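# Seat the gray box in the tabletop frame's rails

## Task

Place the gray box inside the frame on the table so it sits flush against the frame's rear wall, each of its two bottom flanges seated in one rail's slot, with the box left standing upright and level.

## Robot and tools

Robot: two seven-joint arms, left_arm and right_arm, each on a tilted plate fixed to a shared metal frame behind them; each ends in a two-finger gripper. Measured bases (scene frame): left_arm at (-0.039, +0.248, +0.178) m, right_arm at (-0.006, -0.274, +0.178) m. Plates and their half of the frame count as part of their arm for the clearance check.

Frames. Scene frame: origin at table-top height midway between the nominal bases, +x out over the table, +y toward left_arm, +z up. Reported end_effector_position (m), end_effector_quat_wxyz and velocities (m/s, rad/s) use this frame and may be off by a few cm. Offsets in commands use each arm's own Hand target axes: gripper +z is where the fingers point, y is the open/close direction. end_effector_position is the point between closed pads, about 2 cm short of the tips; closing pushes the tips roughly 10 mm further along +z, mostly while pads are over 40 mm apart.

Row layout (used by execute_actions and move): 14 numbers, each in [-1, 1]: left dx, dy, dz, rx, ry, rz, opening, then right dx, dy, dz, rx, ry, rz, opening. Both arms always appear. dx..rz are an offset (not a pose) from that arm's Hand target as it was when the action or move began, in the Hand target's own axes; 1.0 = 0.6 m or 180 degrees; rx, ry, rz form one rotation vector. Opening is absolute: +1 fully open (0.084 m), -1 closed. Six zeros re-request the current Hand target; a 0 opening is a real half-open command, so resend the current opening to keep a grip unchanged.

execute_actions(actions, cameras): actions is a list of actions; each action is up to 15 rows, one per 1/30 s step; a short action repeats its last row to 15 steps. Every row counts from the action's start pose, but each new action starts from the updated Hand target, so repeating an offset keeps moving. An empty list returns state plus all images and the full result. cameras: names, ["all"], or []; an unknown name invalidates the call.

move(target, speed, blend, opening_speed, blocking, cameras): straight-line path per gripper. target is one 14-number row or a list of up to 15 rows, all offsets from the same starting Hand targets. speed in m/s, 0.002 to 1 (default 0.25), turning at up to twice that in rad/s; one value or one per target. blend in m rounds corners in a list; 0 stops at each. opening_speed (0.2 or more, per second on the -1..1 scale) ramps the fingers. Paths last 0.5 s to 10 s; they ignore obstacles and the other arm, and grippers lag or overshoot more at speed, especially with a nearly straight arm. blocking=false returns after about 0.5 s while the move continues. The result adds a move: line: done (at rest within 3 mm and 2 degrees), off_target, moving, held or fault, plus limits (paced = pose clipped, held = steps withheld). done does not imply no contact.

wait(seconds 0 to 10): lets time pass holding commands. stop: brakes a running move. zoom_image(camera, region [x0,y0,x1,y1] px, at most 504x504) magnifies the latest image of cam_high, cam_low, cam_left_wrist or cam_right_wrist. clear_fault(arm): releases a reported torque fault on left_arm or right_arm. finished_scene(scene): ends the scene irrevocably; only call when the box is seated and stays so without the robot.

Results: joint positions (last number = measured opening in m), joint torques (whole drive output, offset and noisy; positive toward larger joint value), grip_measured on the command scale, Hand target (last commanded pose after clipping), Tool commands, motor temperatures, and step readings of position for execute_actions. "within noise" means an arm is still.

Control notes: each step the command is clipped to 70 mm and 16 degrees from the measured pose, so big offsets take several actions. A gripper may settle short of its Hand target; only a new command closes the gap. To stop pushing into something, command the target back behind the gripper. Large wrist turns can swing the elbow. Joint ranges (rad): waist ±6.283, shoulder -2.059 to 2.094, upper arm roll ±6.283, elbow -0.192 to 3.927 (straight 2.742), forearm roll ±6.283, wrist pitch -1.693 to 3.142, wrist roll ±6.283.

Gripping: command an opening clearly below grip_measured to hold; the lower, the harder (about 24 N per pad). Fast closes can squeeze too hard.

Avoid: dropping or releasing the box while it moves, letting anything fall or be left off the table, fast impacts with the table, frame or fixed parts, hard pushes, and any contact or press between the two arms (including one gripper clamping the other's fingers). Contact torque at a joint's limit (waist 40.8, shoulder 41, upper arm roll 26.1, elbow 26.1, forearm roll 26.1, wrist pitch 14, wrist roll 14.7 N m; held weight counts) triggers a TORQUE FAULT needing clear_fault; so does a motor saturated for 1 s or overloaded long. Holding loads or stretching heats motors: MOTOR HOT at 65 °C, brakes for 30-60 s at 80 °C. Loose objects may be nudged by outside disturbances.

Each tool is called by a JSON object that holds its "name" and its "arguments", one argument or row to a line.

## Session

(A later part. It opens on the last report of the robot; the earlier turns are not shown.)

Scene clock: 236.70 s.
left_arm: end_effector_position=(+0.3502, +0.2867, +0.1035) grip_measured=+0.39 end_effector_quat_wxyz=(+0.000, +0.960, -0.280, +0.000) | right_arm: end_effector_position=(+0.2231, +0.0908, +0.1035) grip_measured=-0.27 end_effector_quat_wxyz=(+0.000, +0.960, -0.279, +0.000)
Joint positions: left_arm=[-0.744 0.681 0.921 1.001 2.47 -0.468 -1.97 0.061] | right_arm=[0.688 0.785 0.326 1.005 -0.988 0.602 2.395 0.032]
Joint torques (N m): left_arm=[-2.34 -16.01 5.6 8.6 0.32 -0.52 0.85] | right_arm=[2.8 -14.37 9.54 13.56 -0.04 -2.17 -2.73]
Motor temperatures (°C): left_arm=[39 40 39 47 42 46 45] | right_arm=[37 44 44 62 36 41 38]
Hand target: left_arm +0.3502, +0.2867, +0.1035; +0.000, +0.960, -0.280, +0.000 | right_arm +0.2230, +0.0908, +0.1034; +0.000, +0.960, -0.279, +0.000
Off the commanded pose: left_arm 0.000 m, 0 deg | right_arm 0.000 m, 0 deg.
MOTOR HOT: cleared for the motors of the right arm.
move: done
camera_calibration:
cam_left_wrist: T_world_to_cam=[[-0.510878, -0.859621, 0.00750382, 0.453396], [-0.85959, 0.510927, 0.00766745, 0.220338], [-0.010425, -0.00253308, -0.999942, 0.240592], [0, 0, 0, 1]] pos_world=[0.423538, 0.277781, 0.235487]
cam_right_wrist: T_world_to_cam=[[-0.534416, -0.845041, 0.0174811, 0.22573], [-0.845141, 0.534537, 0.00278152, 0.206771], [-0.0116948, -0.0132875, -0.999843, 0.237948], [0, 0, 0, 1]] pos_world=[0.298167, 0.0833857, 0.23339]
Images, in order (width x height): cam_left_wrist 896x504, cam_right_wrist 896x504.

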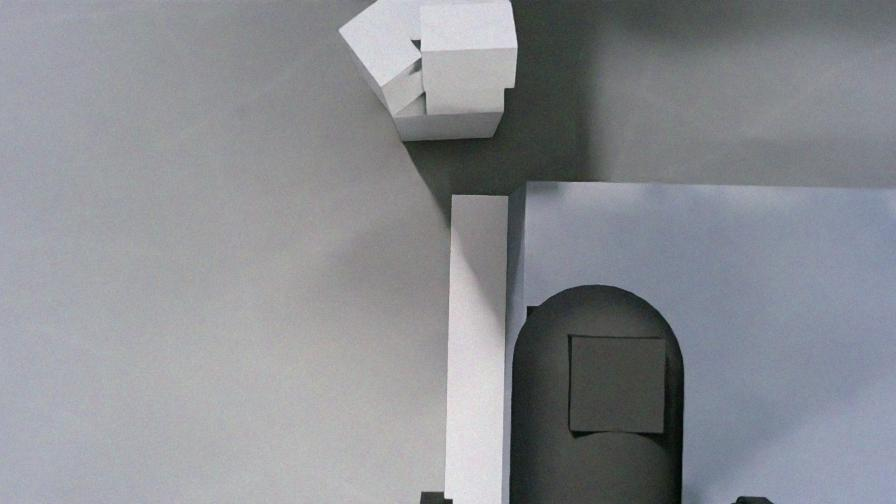

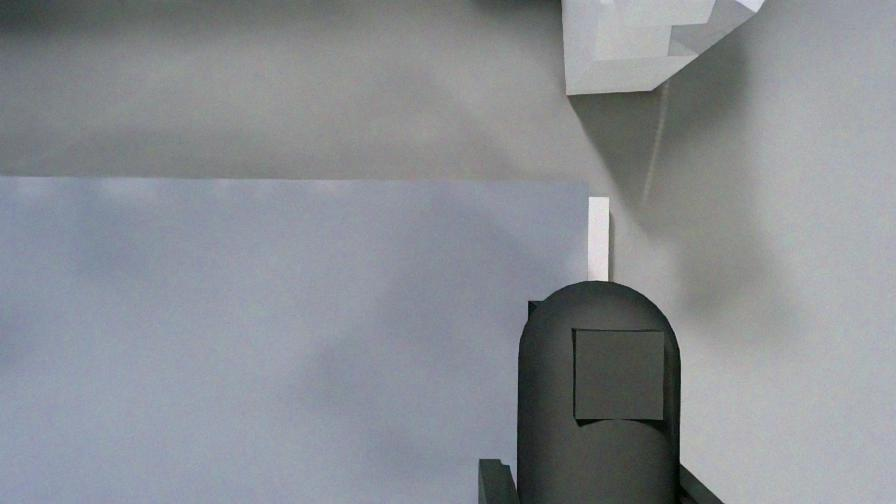

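{"name": "move", "arguments": {
  "target": [
    [0, -0.00567, 0, 0, 0, 0, 0.4, 0, 0, 0, 0, 0, 0, -1.0],
    [0, -0.00567, 0, 0, 0, 0, -1.0, 0, 0, 0, 0, 0, 0, -1.0]
  ],
  "speed": 0.05,
  "opening_speed": 1.5,
  "cameras": ["cam_left_wrist", "cam_right_wrist"]
}}

Scene clock: 242.13 s.
left_arm: end_effector_position=(+0.3520, +0.2896, +0.1035) grip_measured=-0.27 end_effector_quat_wxyz=(+0.000, +0.960, -0.280, +0.000) | right_arm: end_effector_position=(+0.2230, +0.0909, +0.1034) grip_measured=-0.27 end_effector_quat_wxyz=(+0.000, +0.960, -0.279, +0.000)
Joint positions: left_arm=[-0.734 0.682 0.92 1.008 2.471 -0.472 -1.964 0.032] | right_arm=[0.688 0.785 0.326 1.005 -0.988 0.601 2.395 0.032]
Joint torques (N m): left_arm=[-1.22 -14.45 1.9 7.54 0.18 -0.61 0.35] | right_arm=[3.04 -12.46 9.19 12.57 -1.72 -2.96 -1.16]
Motor temperatures (°C): left_arm=[39 40 38 47 41 45 45] | right_arm=[37 44 44 60 36 41 38]
Hand target: left_arm +0.3521, +0.2896, +0.1035; +0.000, +0.960, -0.280, +0.000 | right_arm +0.2230, +0.0908, +0.1034; +0.000, +0.960, -0.279, +0.000
Off the commanded pose: left_arm 0.000 m, 0 deg | right_arm 0.000 m, 0 deg.
move: done
camera_calibration:
cam_left_wrist: T_world_to_cam=[[-0.51095, -0.859576, 0.0076408, 0.456794], [-0.859546, 0.511, 0.00770186, 0.220355], [-0.0105248, -0.00263235, -0.999941, 0.240788], [0, 0, 0, 1]] pos_world=[0.425338, 0.280682, 0.235587]
cam_right_wrist: T_world_to_cam=[[-0.5343, -0.845116, 0.0173951, 0.225722], [-0.845214, 0.53442, 0.00283579, 0.20679], [-0.0116929, -0.0131875, -0.999845, 0.23794], [0, 0, 0, 1]] pos_world=[0.298167, 0.083386, 0.23339]
Images, in order (width x height): cam_left_wrist 896x504, cam_right_wrist 896x504.

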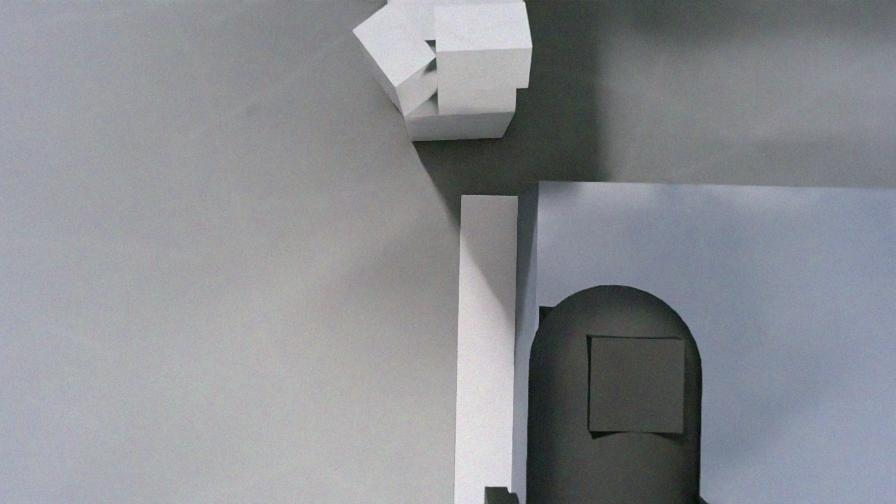

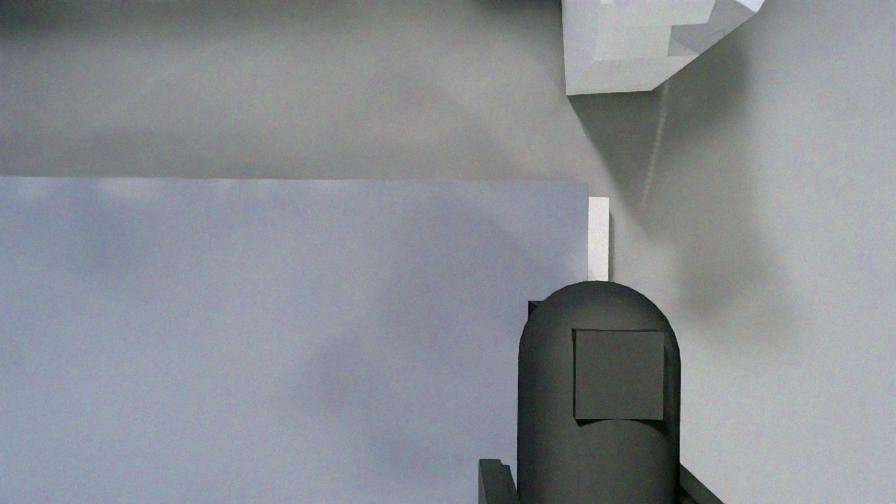

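{"name": "zoom_image", "arguments": {
  "camera": "cam_left_wrist",
  "region": [340, 0, 560, 210]
}}

{"name": "zoom_image", "arguments": {
  "camera": "cam_right_wrist",
  "region": [540, 0, 780, 220]
}}

Scaled by 2.291 from the camera's 896x504 image, which has a finer 1280x720 frame.

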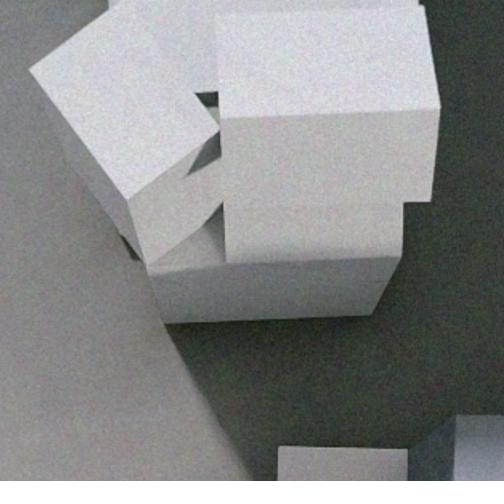

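Scaled by 2.100 from the camera's 896x504 image, which has a finer 1280x720 frame.

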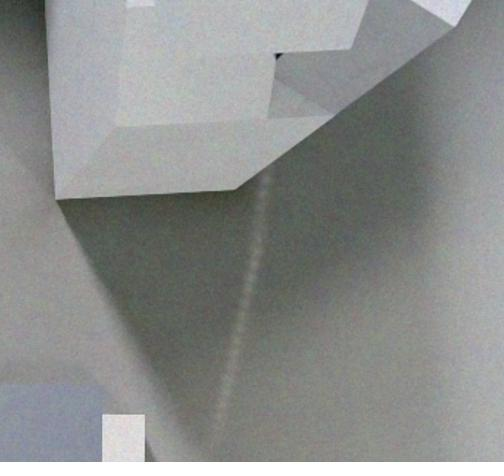

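{"name": "move", "arguments": {
  "target": [
    [0, 0, -0.04, 0, 0, 0, -1.0, 0, 0, -0.04, 0, 0, 0, -1.0],
    [-0.01134, 0.01262, -0.0933, 0, 0, -0.02, -1.0, 0.01299, 0.01198, -0.0933, 0, 0, -0.02, -1.0]
  ],
  "speed": 0.06,
  "blend": [0.005, 0],
  "cameras": ["all"]
}}

Scene clock: 267.53 s.
left_arm: end_effector_position=(+0.3422, +0.2868, +0.1595) grip_measured=-0.27 end_effector_quat_wxyz=(+0.000, +0.968, -0.250, +0.000) | right_arm: end_effector_position=(+0.2257, +0.0806, +0.1594) grip_measured=-0.27 end_effector_quat_wxyz=(+0.000, +0.968, -0.249, +0.000)
Joint positions: left_arm=[-0.97 0.597 1.128 0.956 2.572 -0.573 -2.132 0.032] | right_arm=[0.625 0.625 0.427 0.93 -0.871 0.68 2.246 0.032]
Joint torques (N m): left_arm=[-13.13 -19.02 9.15 6.82 1.92 -1.52 -1.03] | right_arm=[2.79 -18.65 12.53 6.72 3.2 0.83 -3.3]
Motor temperatures (°C): left_arm=[38 40 38 45 41 41 45] | right_arm=[37 44 45 53 36 40 38]
Hand target: left_arm +0.3422, +0.2869, +0.1595; +0.000, +0.968, -0.250, +0.000 | right_arm +0.2257, +0.0806, +0.1594; +0.000, +0.968, -0.249, +0.000
Off the commanded pose: left_arm 0.000 m, 0 deg | right_arm 0.000 m, 0 deg.
move: done
camera_calibration:
cam_left_wrist: T_world_to_cam=[[-0.455947, -0.889974, 0.00758391, 0.438933], [-0.889948, 0.455999, 0.00763914, 0.239102], [-0.0102569, -0.00326624, -0.999942, 0.296659], [0, 0, 0, 1]] pos_world=[0.415962, 0.282578, 0.291487]
cam_right_wrist: T_world_to_cam=[[-0.4803, -0.876933, 0.0173193, 0.20797], [-0.877038, 0.480413, 0.00284773, 0.225866], [-0.0108177, -0.0138219, -0.999846, 0.29358], [0, 0, 0, 1]] pos_world=[0.301157, 0.0779247, 0.28929]

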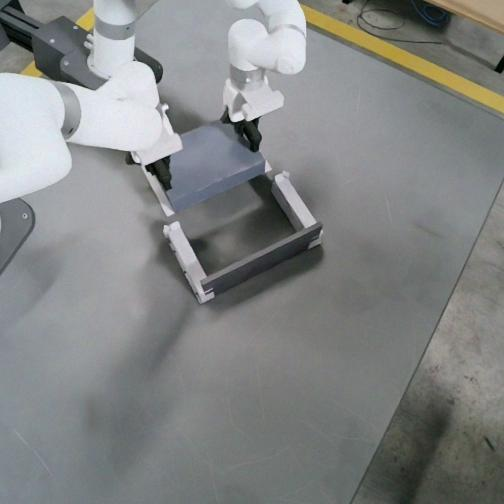

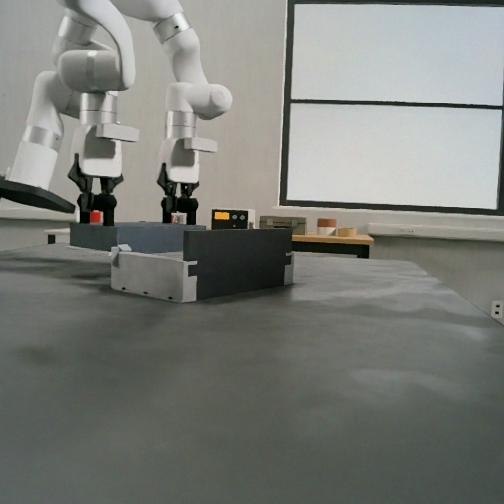

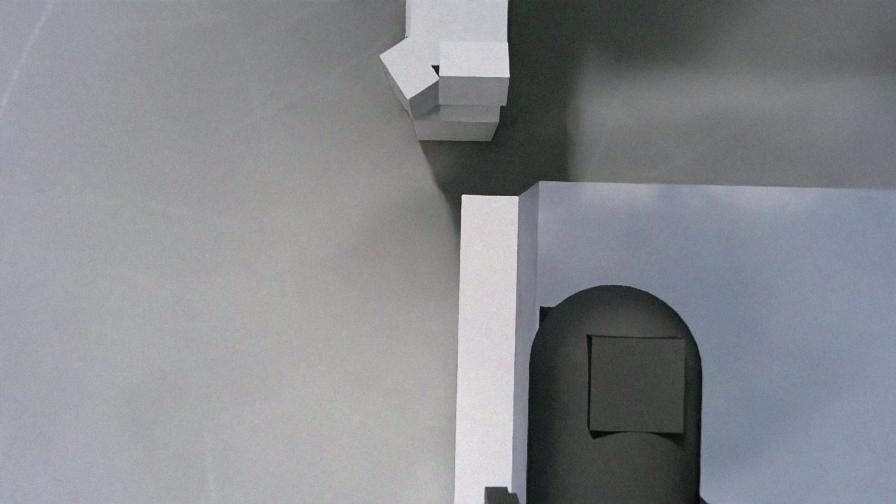

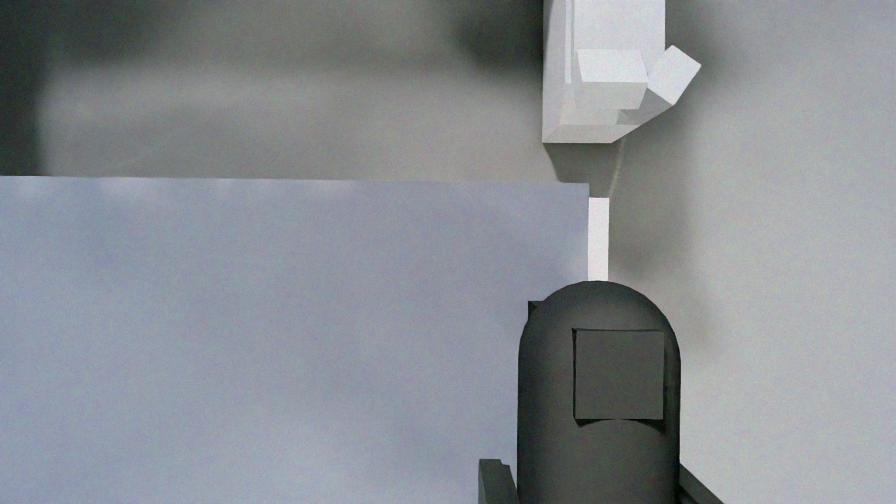

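{"name": "zoom_image", "arguments": {
  "camera": "cam_left_wrist",
  "region": [360, 0, 580, 220]
}}

{"name": "zoom_image", "arguments": {
  "camera": "cam_right_wrist",
  "region": [500, 0, 720, 220]
}}

{"name": "zoom_image", "arguments": {
  "camera": "cam_low",
  "region": [55, 200, 305, 310]
}}

Scaled by 2.291 from the camera's 896x504 image, which has a finer 1280x720 frame.

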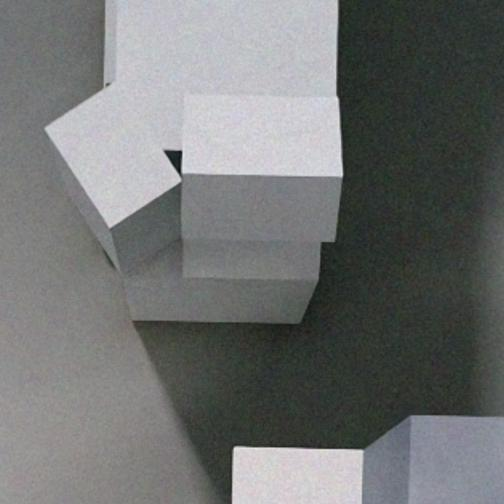

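Scaled by 2.291 from the camera's 896x504 image, which has a finer 1280x720 frame.

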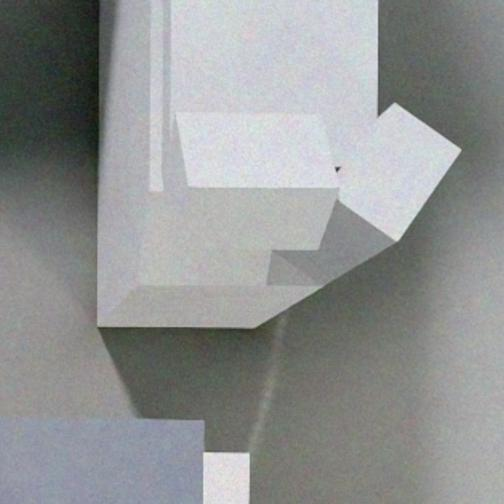

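Scaled by 2.016 from the camera's 504x504 image, which has a finer 720x720 frame.

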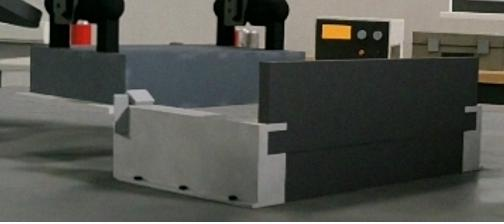

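{"name": "zoom_image", "arguments": {
  "camera": "cam_right_wrist",
  "region": [530, 40, 650, 150]
}}

{"name": "zoom_image", "arguments": {
  "camera": "cam_left_wrist",
  "region": [400, 40, 520, 150]
}}

Scaled by 4.200 from the camera's 896x504 image, which has a finer 1280x720 frame.

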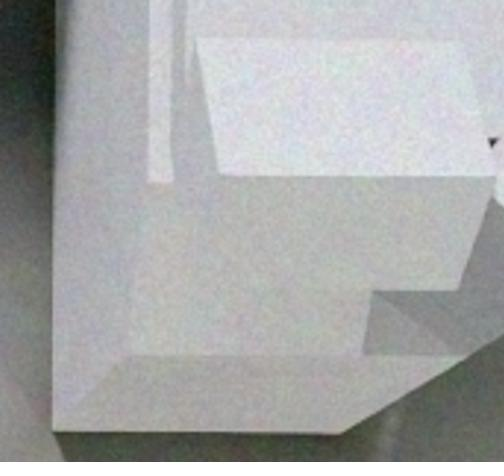

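Scaled by 4.200 from the camera's 896x504 image, which has a finer 1280x720 frame.

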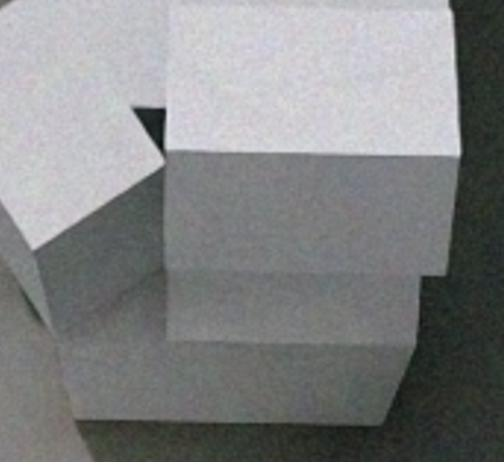

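{"name": "zoom_image", "arguments": {
  "camera": "cam_low",
  "region": [60, 215, 140, 275]
}}

Scaled by 6.300 from the camera's 504x504 image, which has a finer 720x720 frame.

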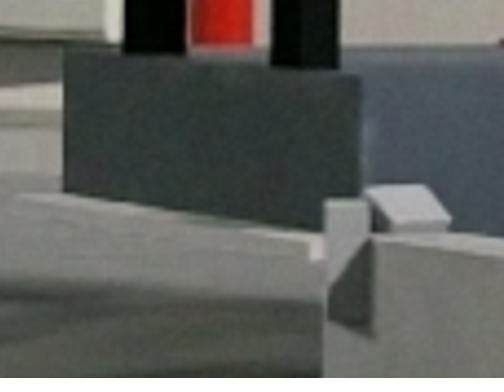

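{"name": "move", "arguments": {
  "target": [0.0907, -0.0003, 0.0025, 0, 0, -0.0017, -1.0, 0.0927, -0.0003, 0.0025, 0, 0, -0.0017, -1.0],
  "speed": 0.04,
  "cameras": ["all"]
}}

Scene clock: 294.40 s.
left_arm: end_effector_position=(+0.3899, +0.2607, +0.1580) grip_measured=-0.27 end_effector_quat_wxyz=(+0.000, +0.969, -0.247, +0.000) | right_arm: end_effector_position=(+0.2745, +0.0539, +0.1579) grip_measured=-0.27 end_effector_quat_wxyz=(+0.000, +0.969, -0.246, +0.000)
Joint positions: left_arm=[-0.91 0.739 1.065 1.164 2.509 -0.686 -2.187 0.032] | right_arm=[0.526 0.59 0.408 0.928 -0.863 0.67 2.116 0.032]
Joint torques (N m): left_arm=[0.29 -16.57 4.7 13.21 -1.71 -1.87 -1.13] | right_arm=[2.98 -19.07 8.92 13.23 3.09 -2.45 -3.35]
Hand target: left_arm +0.3899, +0.2607, +0.1580; +0.000, +0.969, -0.247, +0.000 | right_arm +0.2745, +0.0539, +0.1579; +0.000, +0.969, -0.246, +0.000
Off the commanded pose: left_arm 0.000 m, 0 deg | right_arm 0.000 m, 0 deg.
move: done
camera_calibration:
cam_left_wrist: T_world_to_cam=[[-0.451125, -0.892429, 0.00754311, 0.43613], [-0.892403, 0.451176, 0.00757867, 0.295729], [-0.0101667, -0.00331257, -0.999943, 0.295634], [0, 0, 0, 1]] pos_world=[0.463664, 0.256769, 0.290087]
cam_right_wrist: T_world_to_cam=[[-0.475581, -0.879499, 0.017437, 0.206824], [-0.879606, 0.475695, 0.00278371, 0.282451], [-0.0107429, -0.0140138, -0.999844, 0.292228], [0, 0, 0, 1]] pos_world=[0.349947, 0.0516363, 0.28779]

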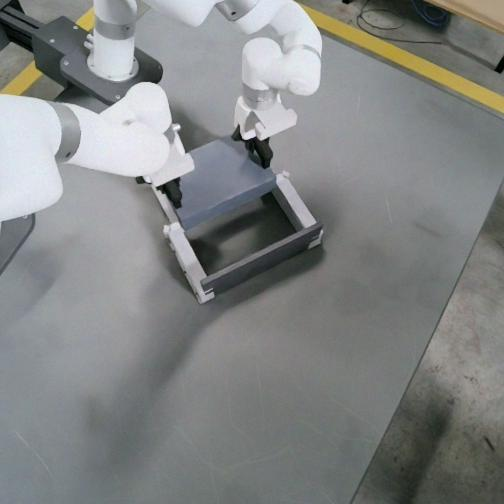

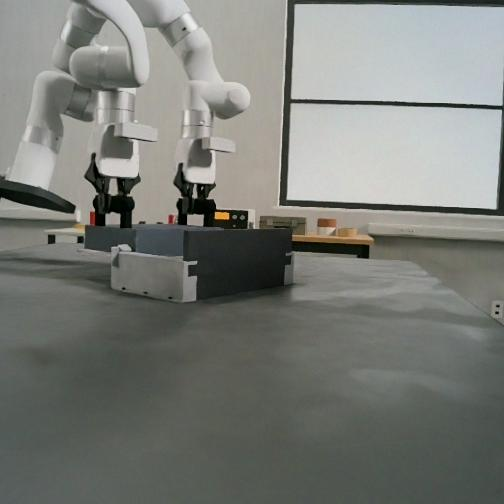

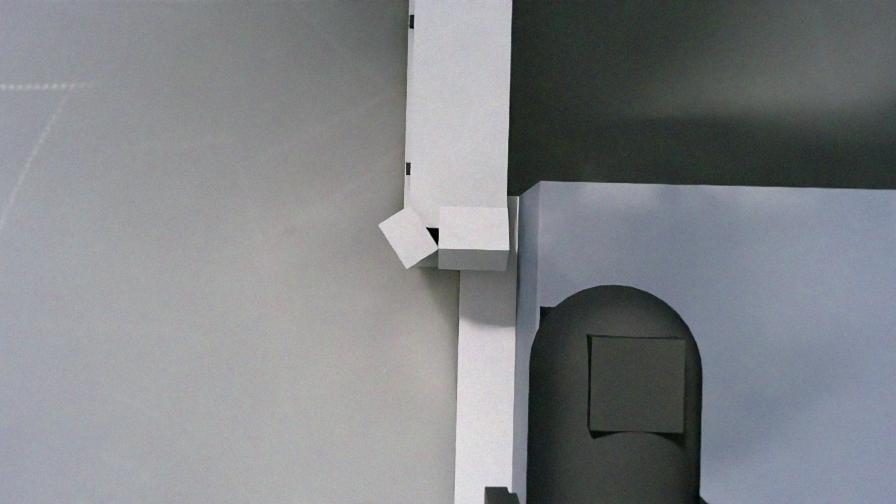

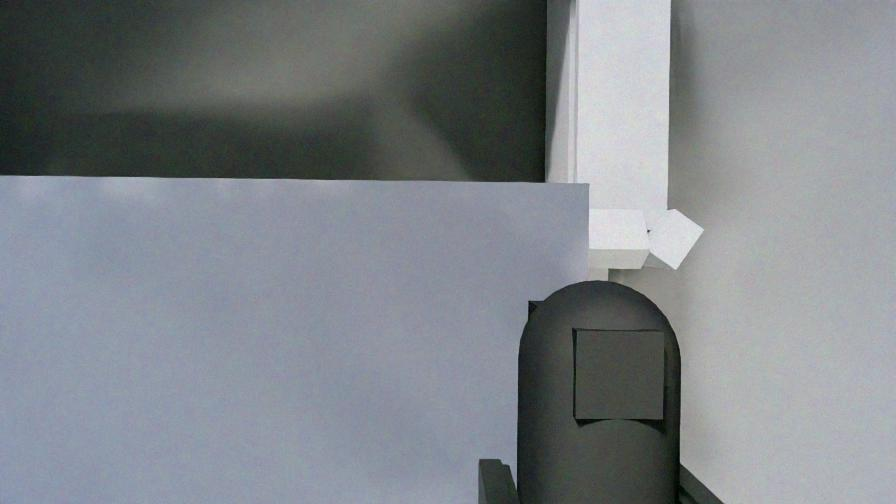

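{"name": "move", "arguments": {
  "target": [0.1, 0.0003, 0, 0, 0, 0, -1.0, 0.1, 0.0003, 0, 0, 0, 0, -1.0],
  "speed": 0.04,
  "cameras": ["cam_left_wrist", "cam_right_wrist", "cam_high"]
}}

Scene clock: 301.73 s.
left_arm: end_effector_position=(+0.4425, +0.2318, +0.1580) grip_measured=-0.27 end_effector_quat_wxyz=(+0.000, +0.969, -0.247, +0.000) | right_arm: end_effector_position=(+0.3271, +0.0251, +0.1579) grip_measured=-0.27 end_effector_quat_wxyz=(+0.000, +0.969, -0.246, +0.000)
Joint positions: left_arm=[-0.841 0.898 1.03 1.435 2.464 -0.828 -2.271 0.032] | right_arm=[0.426 0.565 0.391 0.952 -0.843 0.672 1.971 0.032]
Joint torques (N m): left_arm=[-1.76 -21.26 4.93 13.14 -1.79 -2.27 -1.12] | right_arm=[3.28 -19.88 9.15 15.24 2.81 0.12 -3.37]
Hand target: left_arm +0.4425, +0.2318, +0.1580; +0.000, +0.969, -0.247, +0.000 | right_arm +0.3272, +0.0251, +0.1579; +0.000, +0.969, -0.246, +0.000
Off the commanded pose: left_arm 0.000 m, 0 deg | right_arm 0.000 m, 0 deg.
move: done
camera_calibration:
cam_left_wrist: T_world_to_cam=[[-0.451125, -0.892429, 0.00754311, 0.434068], [-0.892403, 0.451176, 0.00757867, 0.355708], [-0.0101667, -0.00331257, -0.999943, 0.296074], [0, 0, 0, 1]] pos_world=[0.516264, 0.227869, 0.290087]
cam_right_wrist: T_world_to_cam=[[-0.475581, -0.879499, 0.017437, 0.206508], [-0.879606, 0.475695, 0.00278371, 0.342418], [-0.0107429, -0.0140138, -0.999844, 0.292489], [0, 0, 0, 1]] pos_world=[0.402547, 0.0228363, 0.28789]
Images, in order (width x height): cam_high 504x504, cam_left_wrist 896x504, cam_right_wrist 896x504.

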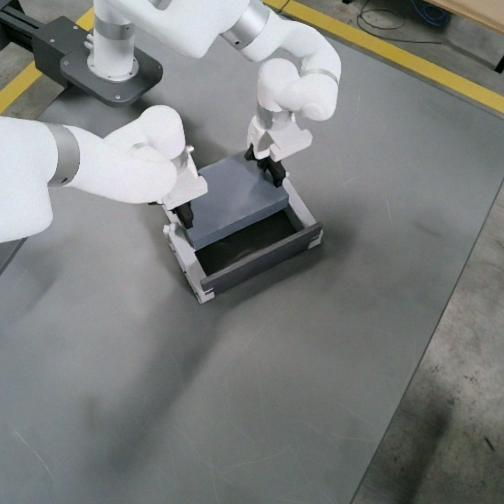

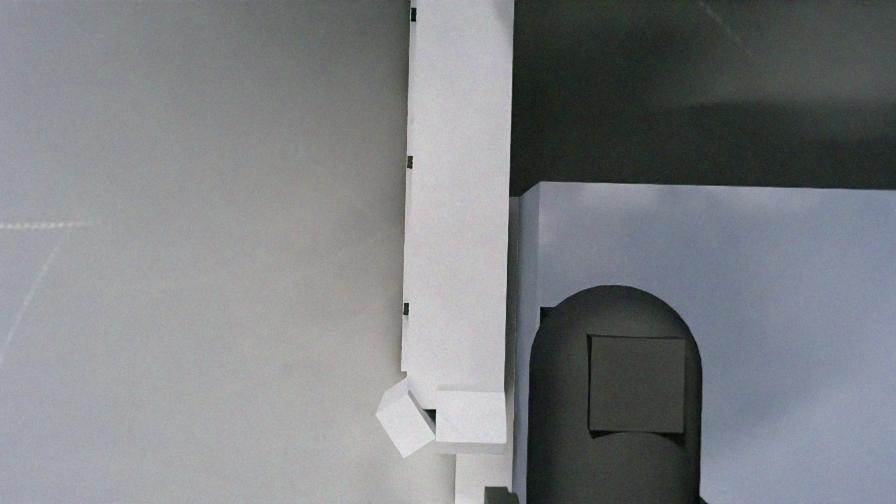

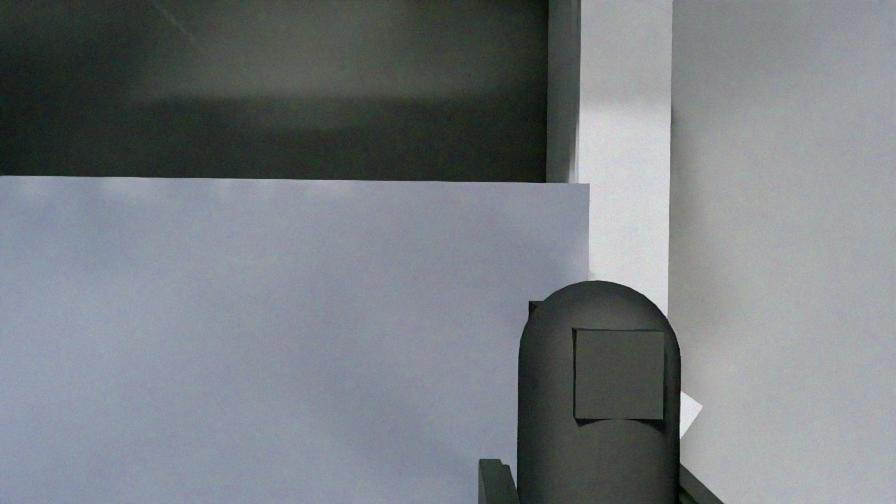

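{"name": "move", "arguments": {
  "target": [0.1333, 0.0003, 0, 0, 0, 0, -1.0, 0.1333, 0.0003, 0, 0, 0, 0, -1.0],
  "speed": 0.04,
  "cameras": ["cam_left_wrist", "cam_right_wrist", "cam_high", "cam_low"]
}}

Scene clock: 307.40 s.
left_arm: end_effector_position=(+0.5126, +0.1933, +0.1581) grip_measured=-0.27 end_effector_quat_wxyz=(+0.000, +0.969, -0.247, +0.000) | right_arm: end_effector_position=(+0.3973, -0.0133, +0.1580) grip_measured=-0.27 end_effector_quat_wxyz=(+0.000, +0.969, -0.247, +0.000)
Joint positions: left_arm=[-0.697 1.137 1.017 1.926 2.414 -1.058 -2.433 0.032] | right_arm=[0.308 0.563 0.371 1.03 -0.805 0.692 1.777 0.032]
Joint torques (N m): left_arm=[-4.74 -27.1 10.19 12.76 -2.06 -2.44 -1.19] | right_arm=[4.13 -15.03 10.04 17.21 2.78 -0.33 -3.4]
Motor temperatures (°C): left_arm=[38 41 39 50 41 38 45] | right_arm=[37 45 46 50 36 37 38]
Hand target: left_arm +0.5126, +0.1933, +0.1581; +0.000, +0.969, -0.247, +0.000 | right_arm +0.3973, -0.0133, +0.1579; +0.000, +0.969, -0.246, +0.000
Off the commanded pose: left_arm 0.000 m, 0 deg | right_arm 0.000 m, 0 deg.
move: done
camera_calibration:
cam_left_wrist: T_world_to_cam=[[-0.451124, -0.892429, 0.00758823, 0.43141], [-0.892402, 0.451176, 0.0076679, 0.435564], [-0.0102667, -0.00331257, -0.999942, 0.296717], [0, 0, 0, 1]] pos_world=[0.586364, 0.189469, 0.290087]
cam_right_wrist: T_world_to_cam=[[-0.475582, -0.8795, 0.017349, 0.206147], [-0.879606, 0.475695, 0.00283127, 0.422419], [-0.0107429, -0.0139138, -0.999845, 0.292708], [0, 0, 0, 1]] pos_world=[0.472747, -0.0155637, 0.28789]

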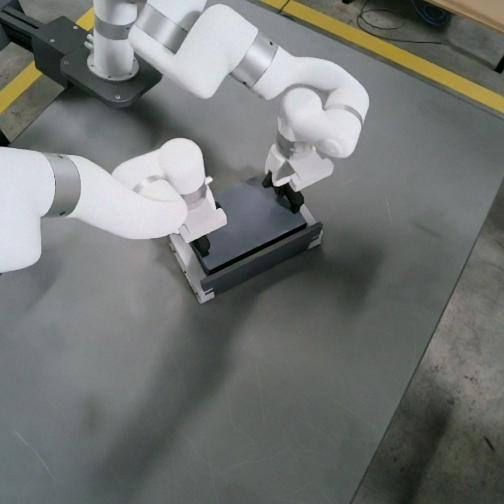

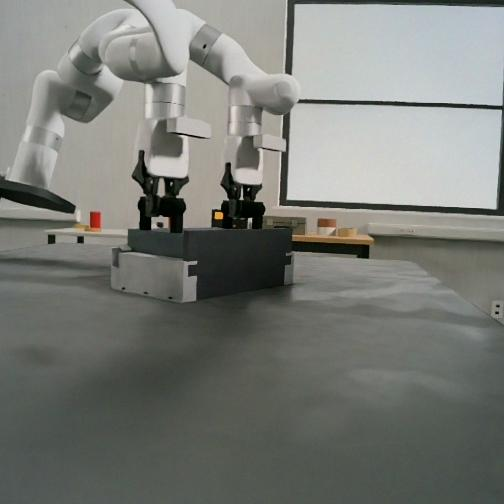

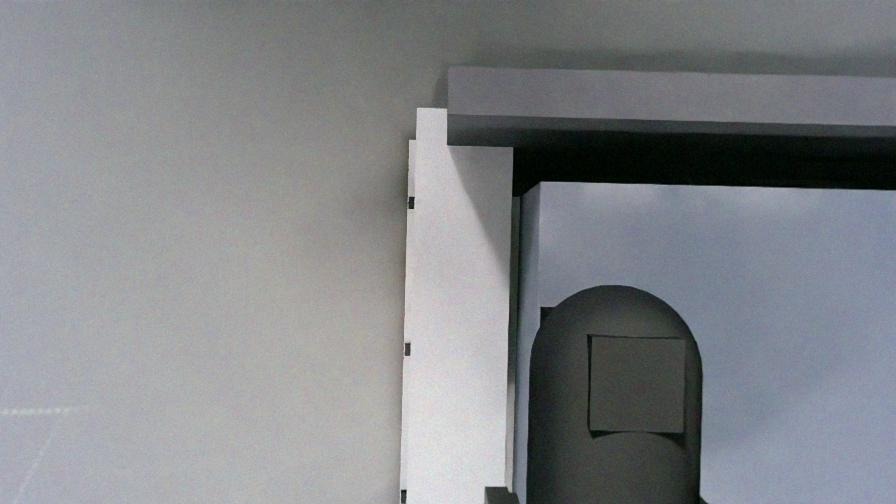

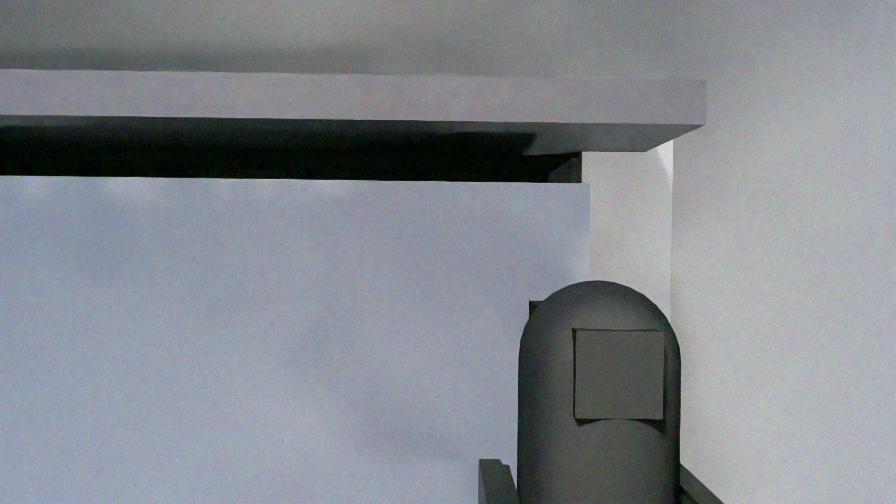

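{"name": "move", "arguments": {
  "target": [0.0213, 0, 0, 0, 0, 0, -1.0, 0.0213, 0, 0, 0, 0, 0, -1.0],
  "speed": 0.03,
  "cameras": ["cam_left_wrist", "cam_right_wrist"]
}}

Scene clock: 316.80 s.
left_arm: end_effector_position=(+0.5238, +0.1872, +0.1581) grip_measured=-0.27 end_effector_quat_wxyz=(+0.000, +0.969, -0.247, +0.000) | right_arm: end_effector_position=(+0.4086, -0.0194, +0.1580) grip_measured=-0.27 end_effector_quat_wxyz=(+0.000, +0.969, -0.247, +0.000)
Joint positions: left_arm=[-0.66 1.183 1.019 2.036 2.404 -1.105 -2.471 0.032] | right_arm=[0.291 0.566 0.368 1.047 -0.799 0.697 1.746 0.032]
Joint torques (N m): left_arm=[-4.36 -27.97 9.83 12.74 -1.87 -2.03 -1.21] | right_arm=[4.34 -15.37 10 17.06 2.78 -0.35 -3.46]
Hand target: left_arm +0.5238, +0.1872, +0.1581; +0.000, +0.969, -0.247, +0.000 | right_arm +0.4086, -0.0194, +0.1580; +0.000, +0.969, -0.246, +0.000
Off the commanded pose: left_arm 0.000 m, 0 deg | right_arm 0.000 m, 0 deg.
move: done
camera_calibration:
cam_left_wrist: T_world_to_cam=[[-0.451125, -0.892429, 0.00754311, 0.430942], [-0.892403, 0.451176, 0.00757867, 0.448382], [-0.0101667, -0.00331257, -0.999943, 0.296852], [0, 0, 0, 1]] pos_world=[0.597564, 0.183269, 0.290187]
cam_right_wrist: T_world_to_cam=[[-0.475581, -0.879499, 0.017437, 0.206083], [-0.879606, 0.475695, 0.00278371, 0.435187], [-0.0107429, -0.0140138, -0.999844, 0.29274], [0, 0, 0, 1]] pos_world=[0.483947, -0.0216637, 0.28789]
Images, in order (width x height): cam_left_wrist 896x504, cam_right_wrist 896x504.

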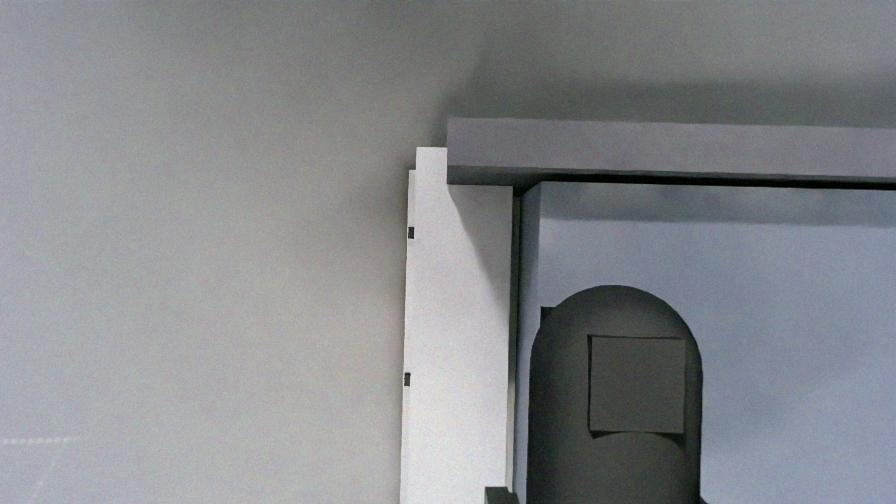

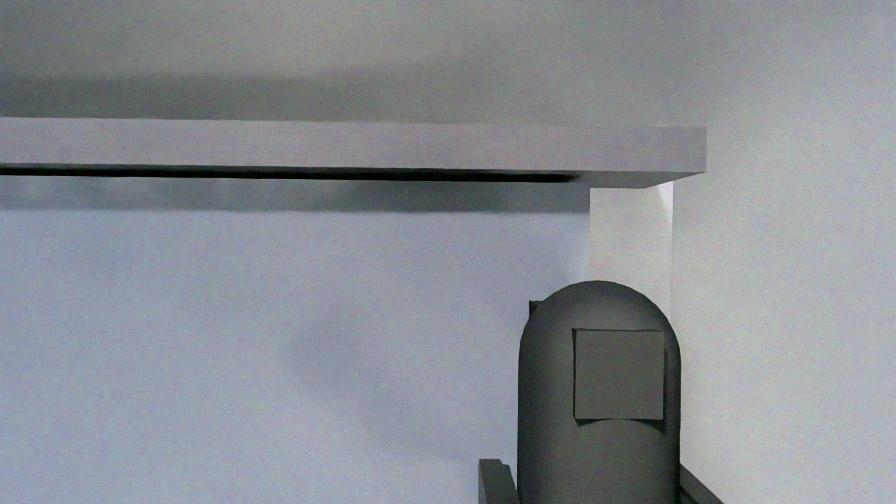

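{"name": "move", "arguments": {
  "target": [0, 0, 0.00167, 0, 0, 0, -1.0, 0, 0, 0.00167, 0, 0, 0, -1.0],
  "speed": 0.01
}}

{"name": "move", "arguments": {
  "target": [0, 0, 0.00083, 0, 0, 0, -1.0, 0, 0, 0.00083, 0, 0, 0, -1.0],
  "speed": 0.01
}}

Scene clock: 320.33 s.
left_arm: end_effector_position=(+0.5238, +0.1872, +0.1573) grip_measured=-0.27 end_effector_quat_wxyz=(+0.000, +0.969, -0.247, +0.000) | right_arm: end_effector_position=(+0.4085, -0.0195, +0.1569) grip_measured=-0.27 end_effector_quat_wxyz=(+0.000, +0.969, -0.246, +0.000)
Joint positions: left_arm=[-0.659 1.185 1.019 2.036 2.403 -1.104 -2.47 0.032] | right_arm=[0.291 0.568 0.367 1.048 -0.801 0.696 1.747 0.032]
Joint torques (N m): left_arm=[2.25 -19.8 3.7 10.21 -1.8 4.59 0.47] | right_arm=[9.42 -15.13 10.52 17.92 -2.78 -3.78 2.46]
Hand target: left_arm +0.5238, +0.1872, +0.1571; +0.000, +0.969, -0.247, +0.000 | right_arm +0.4086, -0.0194, +0.1569; +0.000, +0.969, -0.246, +0.000
Off the commanded pose: left_arm 0.000 m, 0 deg | right_arm 0.000 m, 0 deg.
move: done

Scene clock: 321.03 s.
left_arm: end_effector_position=(+0.5238, +0.1872, +0.1566) grip_measured=-0.27 end_effector_quat_wxyz=(+0.000, +0.969, -0.247, +0.000) | right_arm: end_effector_position=(+0.4086, -0.0194, +0.1565) grip_measured=-0.27 end_effector_quat_wxyz=(+0.000, +0.969, -0.246, +0.000)
Joint positions: left_arm=[-0.659 1.186 1.019 2.037 2.403 -1.103 -2.47 0.032] | right_arm=[0.292 0.569 0.366 1.048 -0.802 0.695 1.748 0.032]
Joint torques (N m): left_arm=[6.65 -13.17 2.68 7.53 -1.54 7.18 0.51] | right_arm=[9.54 -13.29 10.71 19.76 -3.2 -5.18 2.43]
Hand target: left_arm +0.5238, +0.1872, +0.1566; +0.000, +0.969, -0.247, +0.000 | right_arm +0.4086, -0.0194, +0.1565; +0.000, +0.969, -0.246, +0.000
Off the commanded pose: left_arm 0.000 m, 0 deg | right_arm 0.000 m, 0 deg.
move: done

{"name": "move", "arguments": {
  "target": [0.0067, 0, 0, 0, 0, 0, -1.0, 0.0058, 0, 0, 0, 0, 0, -1.0],
  "speed": 0.01,
  "cameras": ["cam_left_wrist", "cam_right_wrist", "cam_low", "cam_high"]
}}

Scene clock: 323.13 s.
left_arm: end_effector_position=(+0.5271, +0.1854, +0.1565) grip_measured=-0.27 end_effector_quat_wxyz=(+0.000, +0.969, -0.247, +0.000) | right_arm: end_effector_position=(+0.4115, -0.0210, +0.1564) grip_measured=-0.27 end_effector_quat_wxyz=(+0.000, +0.969, -0.246, +0.000)
Joint positions: left_arm=[-0.645 1.202 1.02 2.075 2.4 -1.12 -2.483 0.032] | right_arm=[0.287 0.57 0.365 1.053 -0.8 0.696 1.739 0.032]
Joint torques (N m): left_arm=[-7.76 -26.21 7.08 18.92 -6.14 7.54 -1.11] | right_arm=[-1.06 -17.95 3.35 26.27 0.73 -0.26 -3.41]
Hand target: left_arm +0.5274, +0.1853, +0.1566; +0.000, +0.969, -0.247, +0.000 | right_arm +0.4116, -0.0211, +0.1565; +0.000, +0.969, -0.246, +0.000
Off the commanded pose: left_arm 0.000 m, 0 deg | right_arm 0.000 m, 0 deg.
move: done
camera_calibration:
cam_left_wrist: T_world_to_cam=[[-0.45104, -0.89247, 0.00772553, 0.430786], [-0.892437, 0.451095, 0.0083833, 0.452045], [-0.0109668, -0.00311334, -0.999935, 0.295625], [0, 0, 0, 1]] pos_world=[0.600965, 0.181469, 0.288488]
cam_right_wrist: T_world_to_cam=[[-0.475384, -0.879607, 0.0173941, 0.206043], [-0.879712, 0.475498, 0.00292055, 0.438598], [-0.0108398, -0.0139134, -0.999844, 0.2913], [0, 0, 0, 1]] pos_world=[0.486947, -0.0232632, 0.28639]

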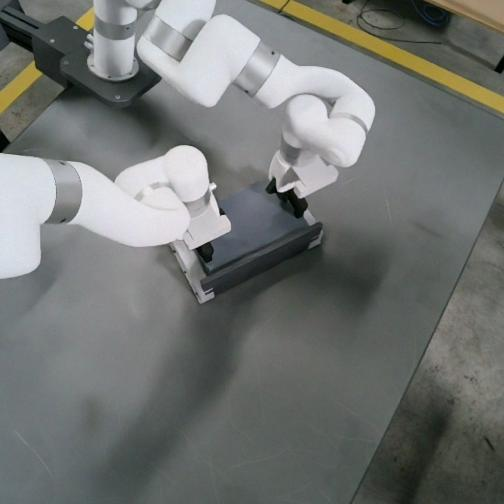

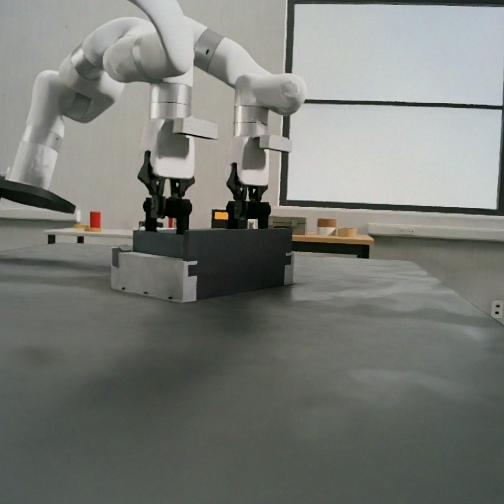

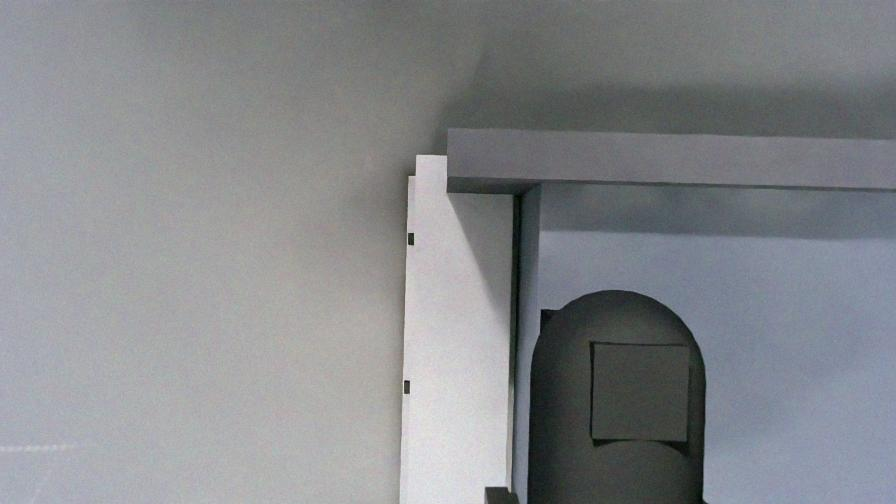

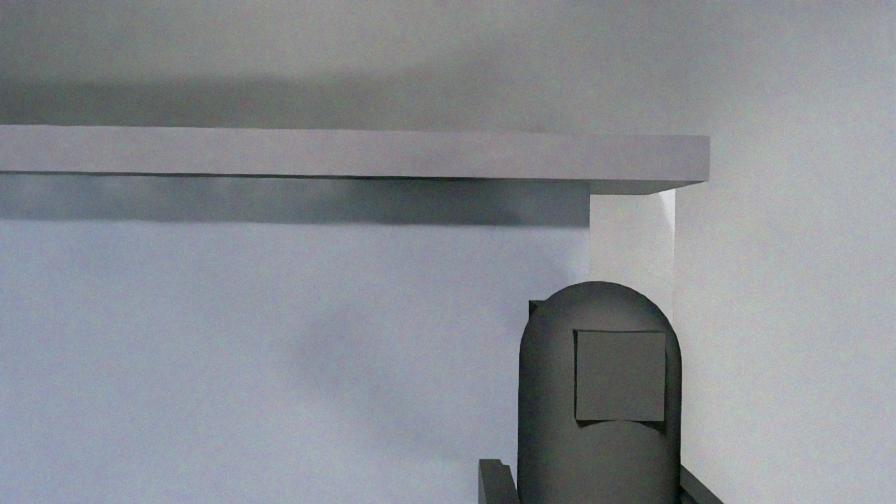

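{"name": "zoom_image", "arguments": {
  "camera": "cam_right_wrist",
  "region": [440, 110, 720, 250]
}}

{"name": "zoom_image", "arguments": {
  "camera": "cam_left_wrist",
  "region": [400, 110, 680, 250]
}}

{"name": "zoom_image", "arguments": {
  "camera": "cam_right_wrist",
  "region": [0, 110, 280, 250]
}}

Scaled by 1.800 from the camera's 896x504 image, which has a finer 1280x720 frame.

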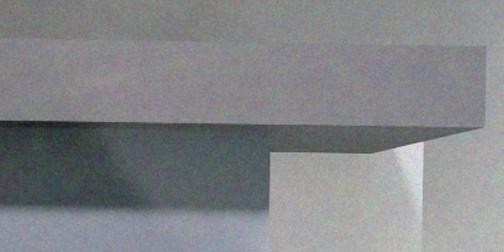

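Scaled by 1.800 from the camera's 896x504 image, which has a finer 1280x720 frame.

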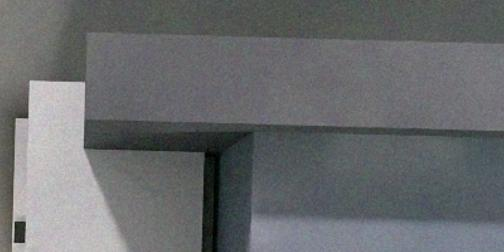

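Scaled by 1.800 from the camera's 896x504 image, which has a finer 1280x720 frame.

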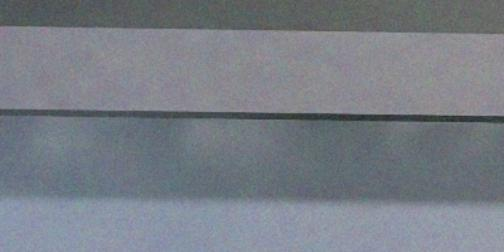

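{"name": "move", "arguments": {
  "target": [0.001, 0, 0, 0, 0, 0, -1.0, 0.003, 0, 0, 0, 0, 0, -1.0],
  "speed": 0.01,
  "cameras": ["cam_left_wrist", "cam_right_wrist"]
}}

Scene clock: 330.63 s.
left_arm: end_effector_position=(+0.5279, +0.1850, +0.1566) grip_measured=-0.27 end_effector_quat_wxyz=(+0.000, +0.969, -0.247, +0.000) | right_arm: end_effector_position=(+0.4129, -0.0218, +0.1564) grip_measured=-0.27 end_effector_quat_wxyz=(+0.000, +0.969, -0.246, +0.000)
Joint positions: left_arm=[-0.643 1.204 1.02 2.081 2.399 -1.122 -2.485 0.032] | right_arm=[0.285 0.57 0.365 1.055 -0.799 0.697 1.735 0.032]
Joint torques (N m): left_arm=[-8.72 -28.91 7.92 19.57 -5.8 6.69 -1.08] | right_arm=[-9.21 -19.47 -9.09 41 -2.75 -1.56 -3.67]
Motor temperatures (°C): left_arm=[39 42 40 56 42 42 45] | right_arm=[37 45 44 58 36 37 38]
Hand target: left_arm +0.5279, +0.1850, +0.1566; +0.000, +0.969, -0.247, +0.000 | right_arm +0.4132, -0.0219, +0.1565; +0.000, +0.969, -0.246, +0.000
Off the commanded pose: left_arm 0.000 m, 0 deg | right_arm 0.000 m, 0 deg.
move: done
camera_calibration:
cam_left_wrist: T_world_to_cam=[[-0.451166, -0.892408, 0.00754307, 0.430861], [-0.892382, 0.451217, 0.00757842, 0.453026], [-0.0101666, -0.00331218, -0.999943, 0.295287], [0, 0, 0, 1]] pos_world=[0.601664, 0.181069, 0.288587]
cam_right_wrist: T_world_to_cam=[[-0.475182, -0.879712, 0.0175747, 0.205854], [-0.879818, 0.4753, 0.0030503, 0.44022], [-0.0110366, -0.0140131, -0.999841, 0.291296], [0, 0, 0, 1]] pos_world=[0.488346, -0.0240627, 0.286289]
Images, in order (width x height): cam_left_wrist 896x504, cam_right_wrist 896x504.

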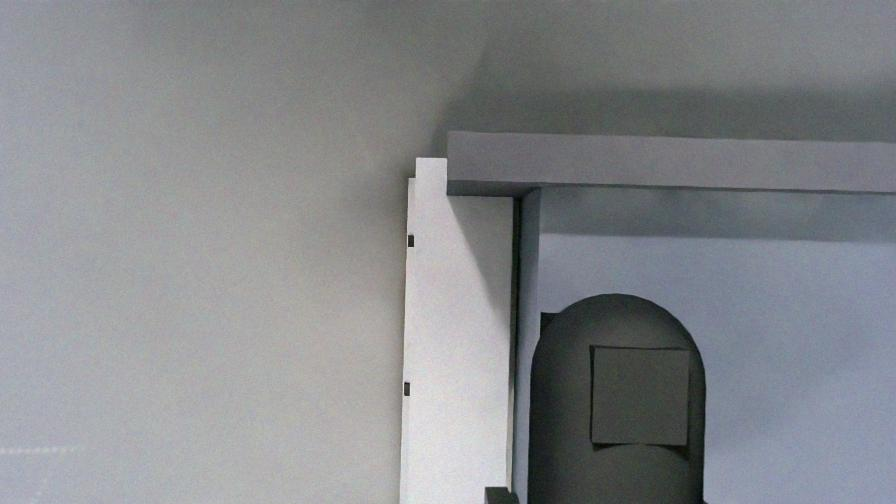

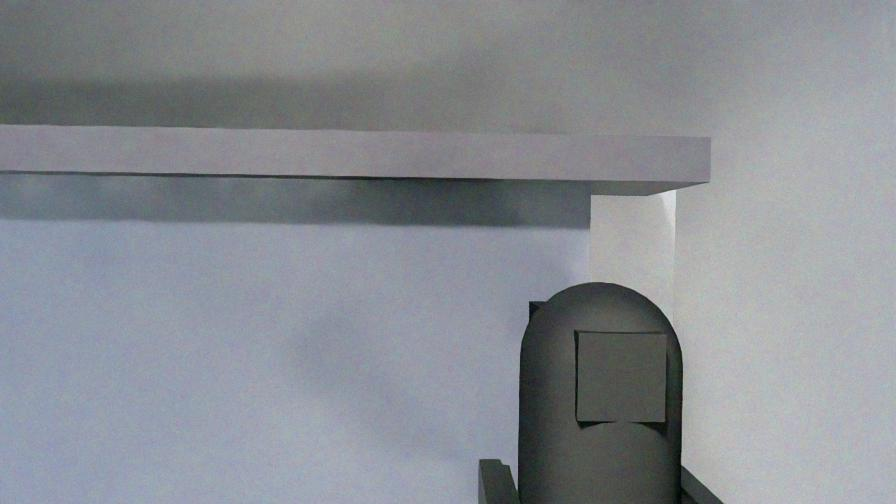

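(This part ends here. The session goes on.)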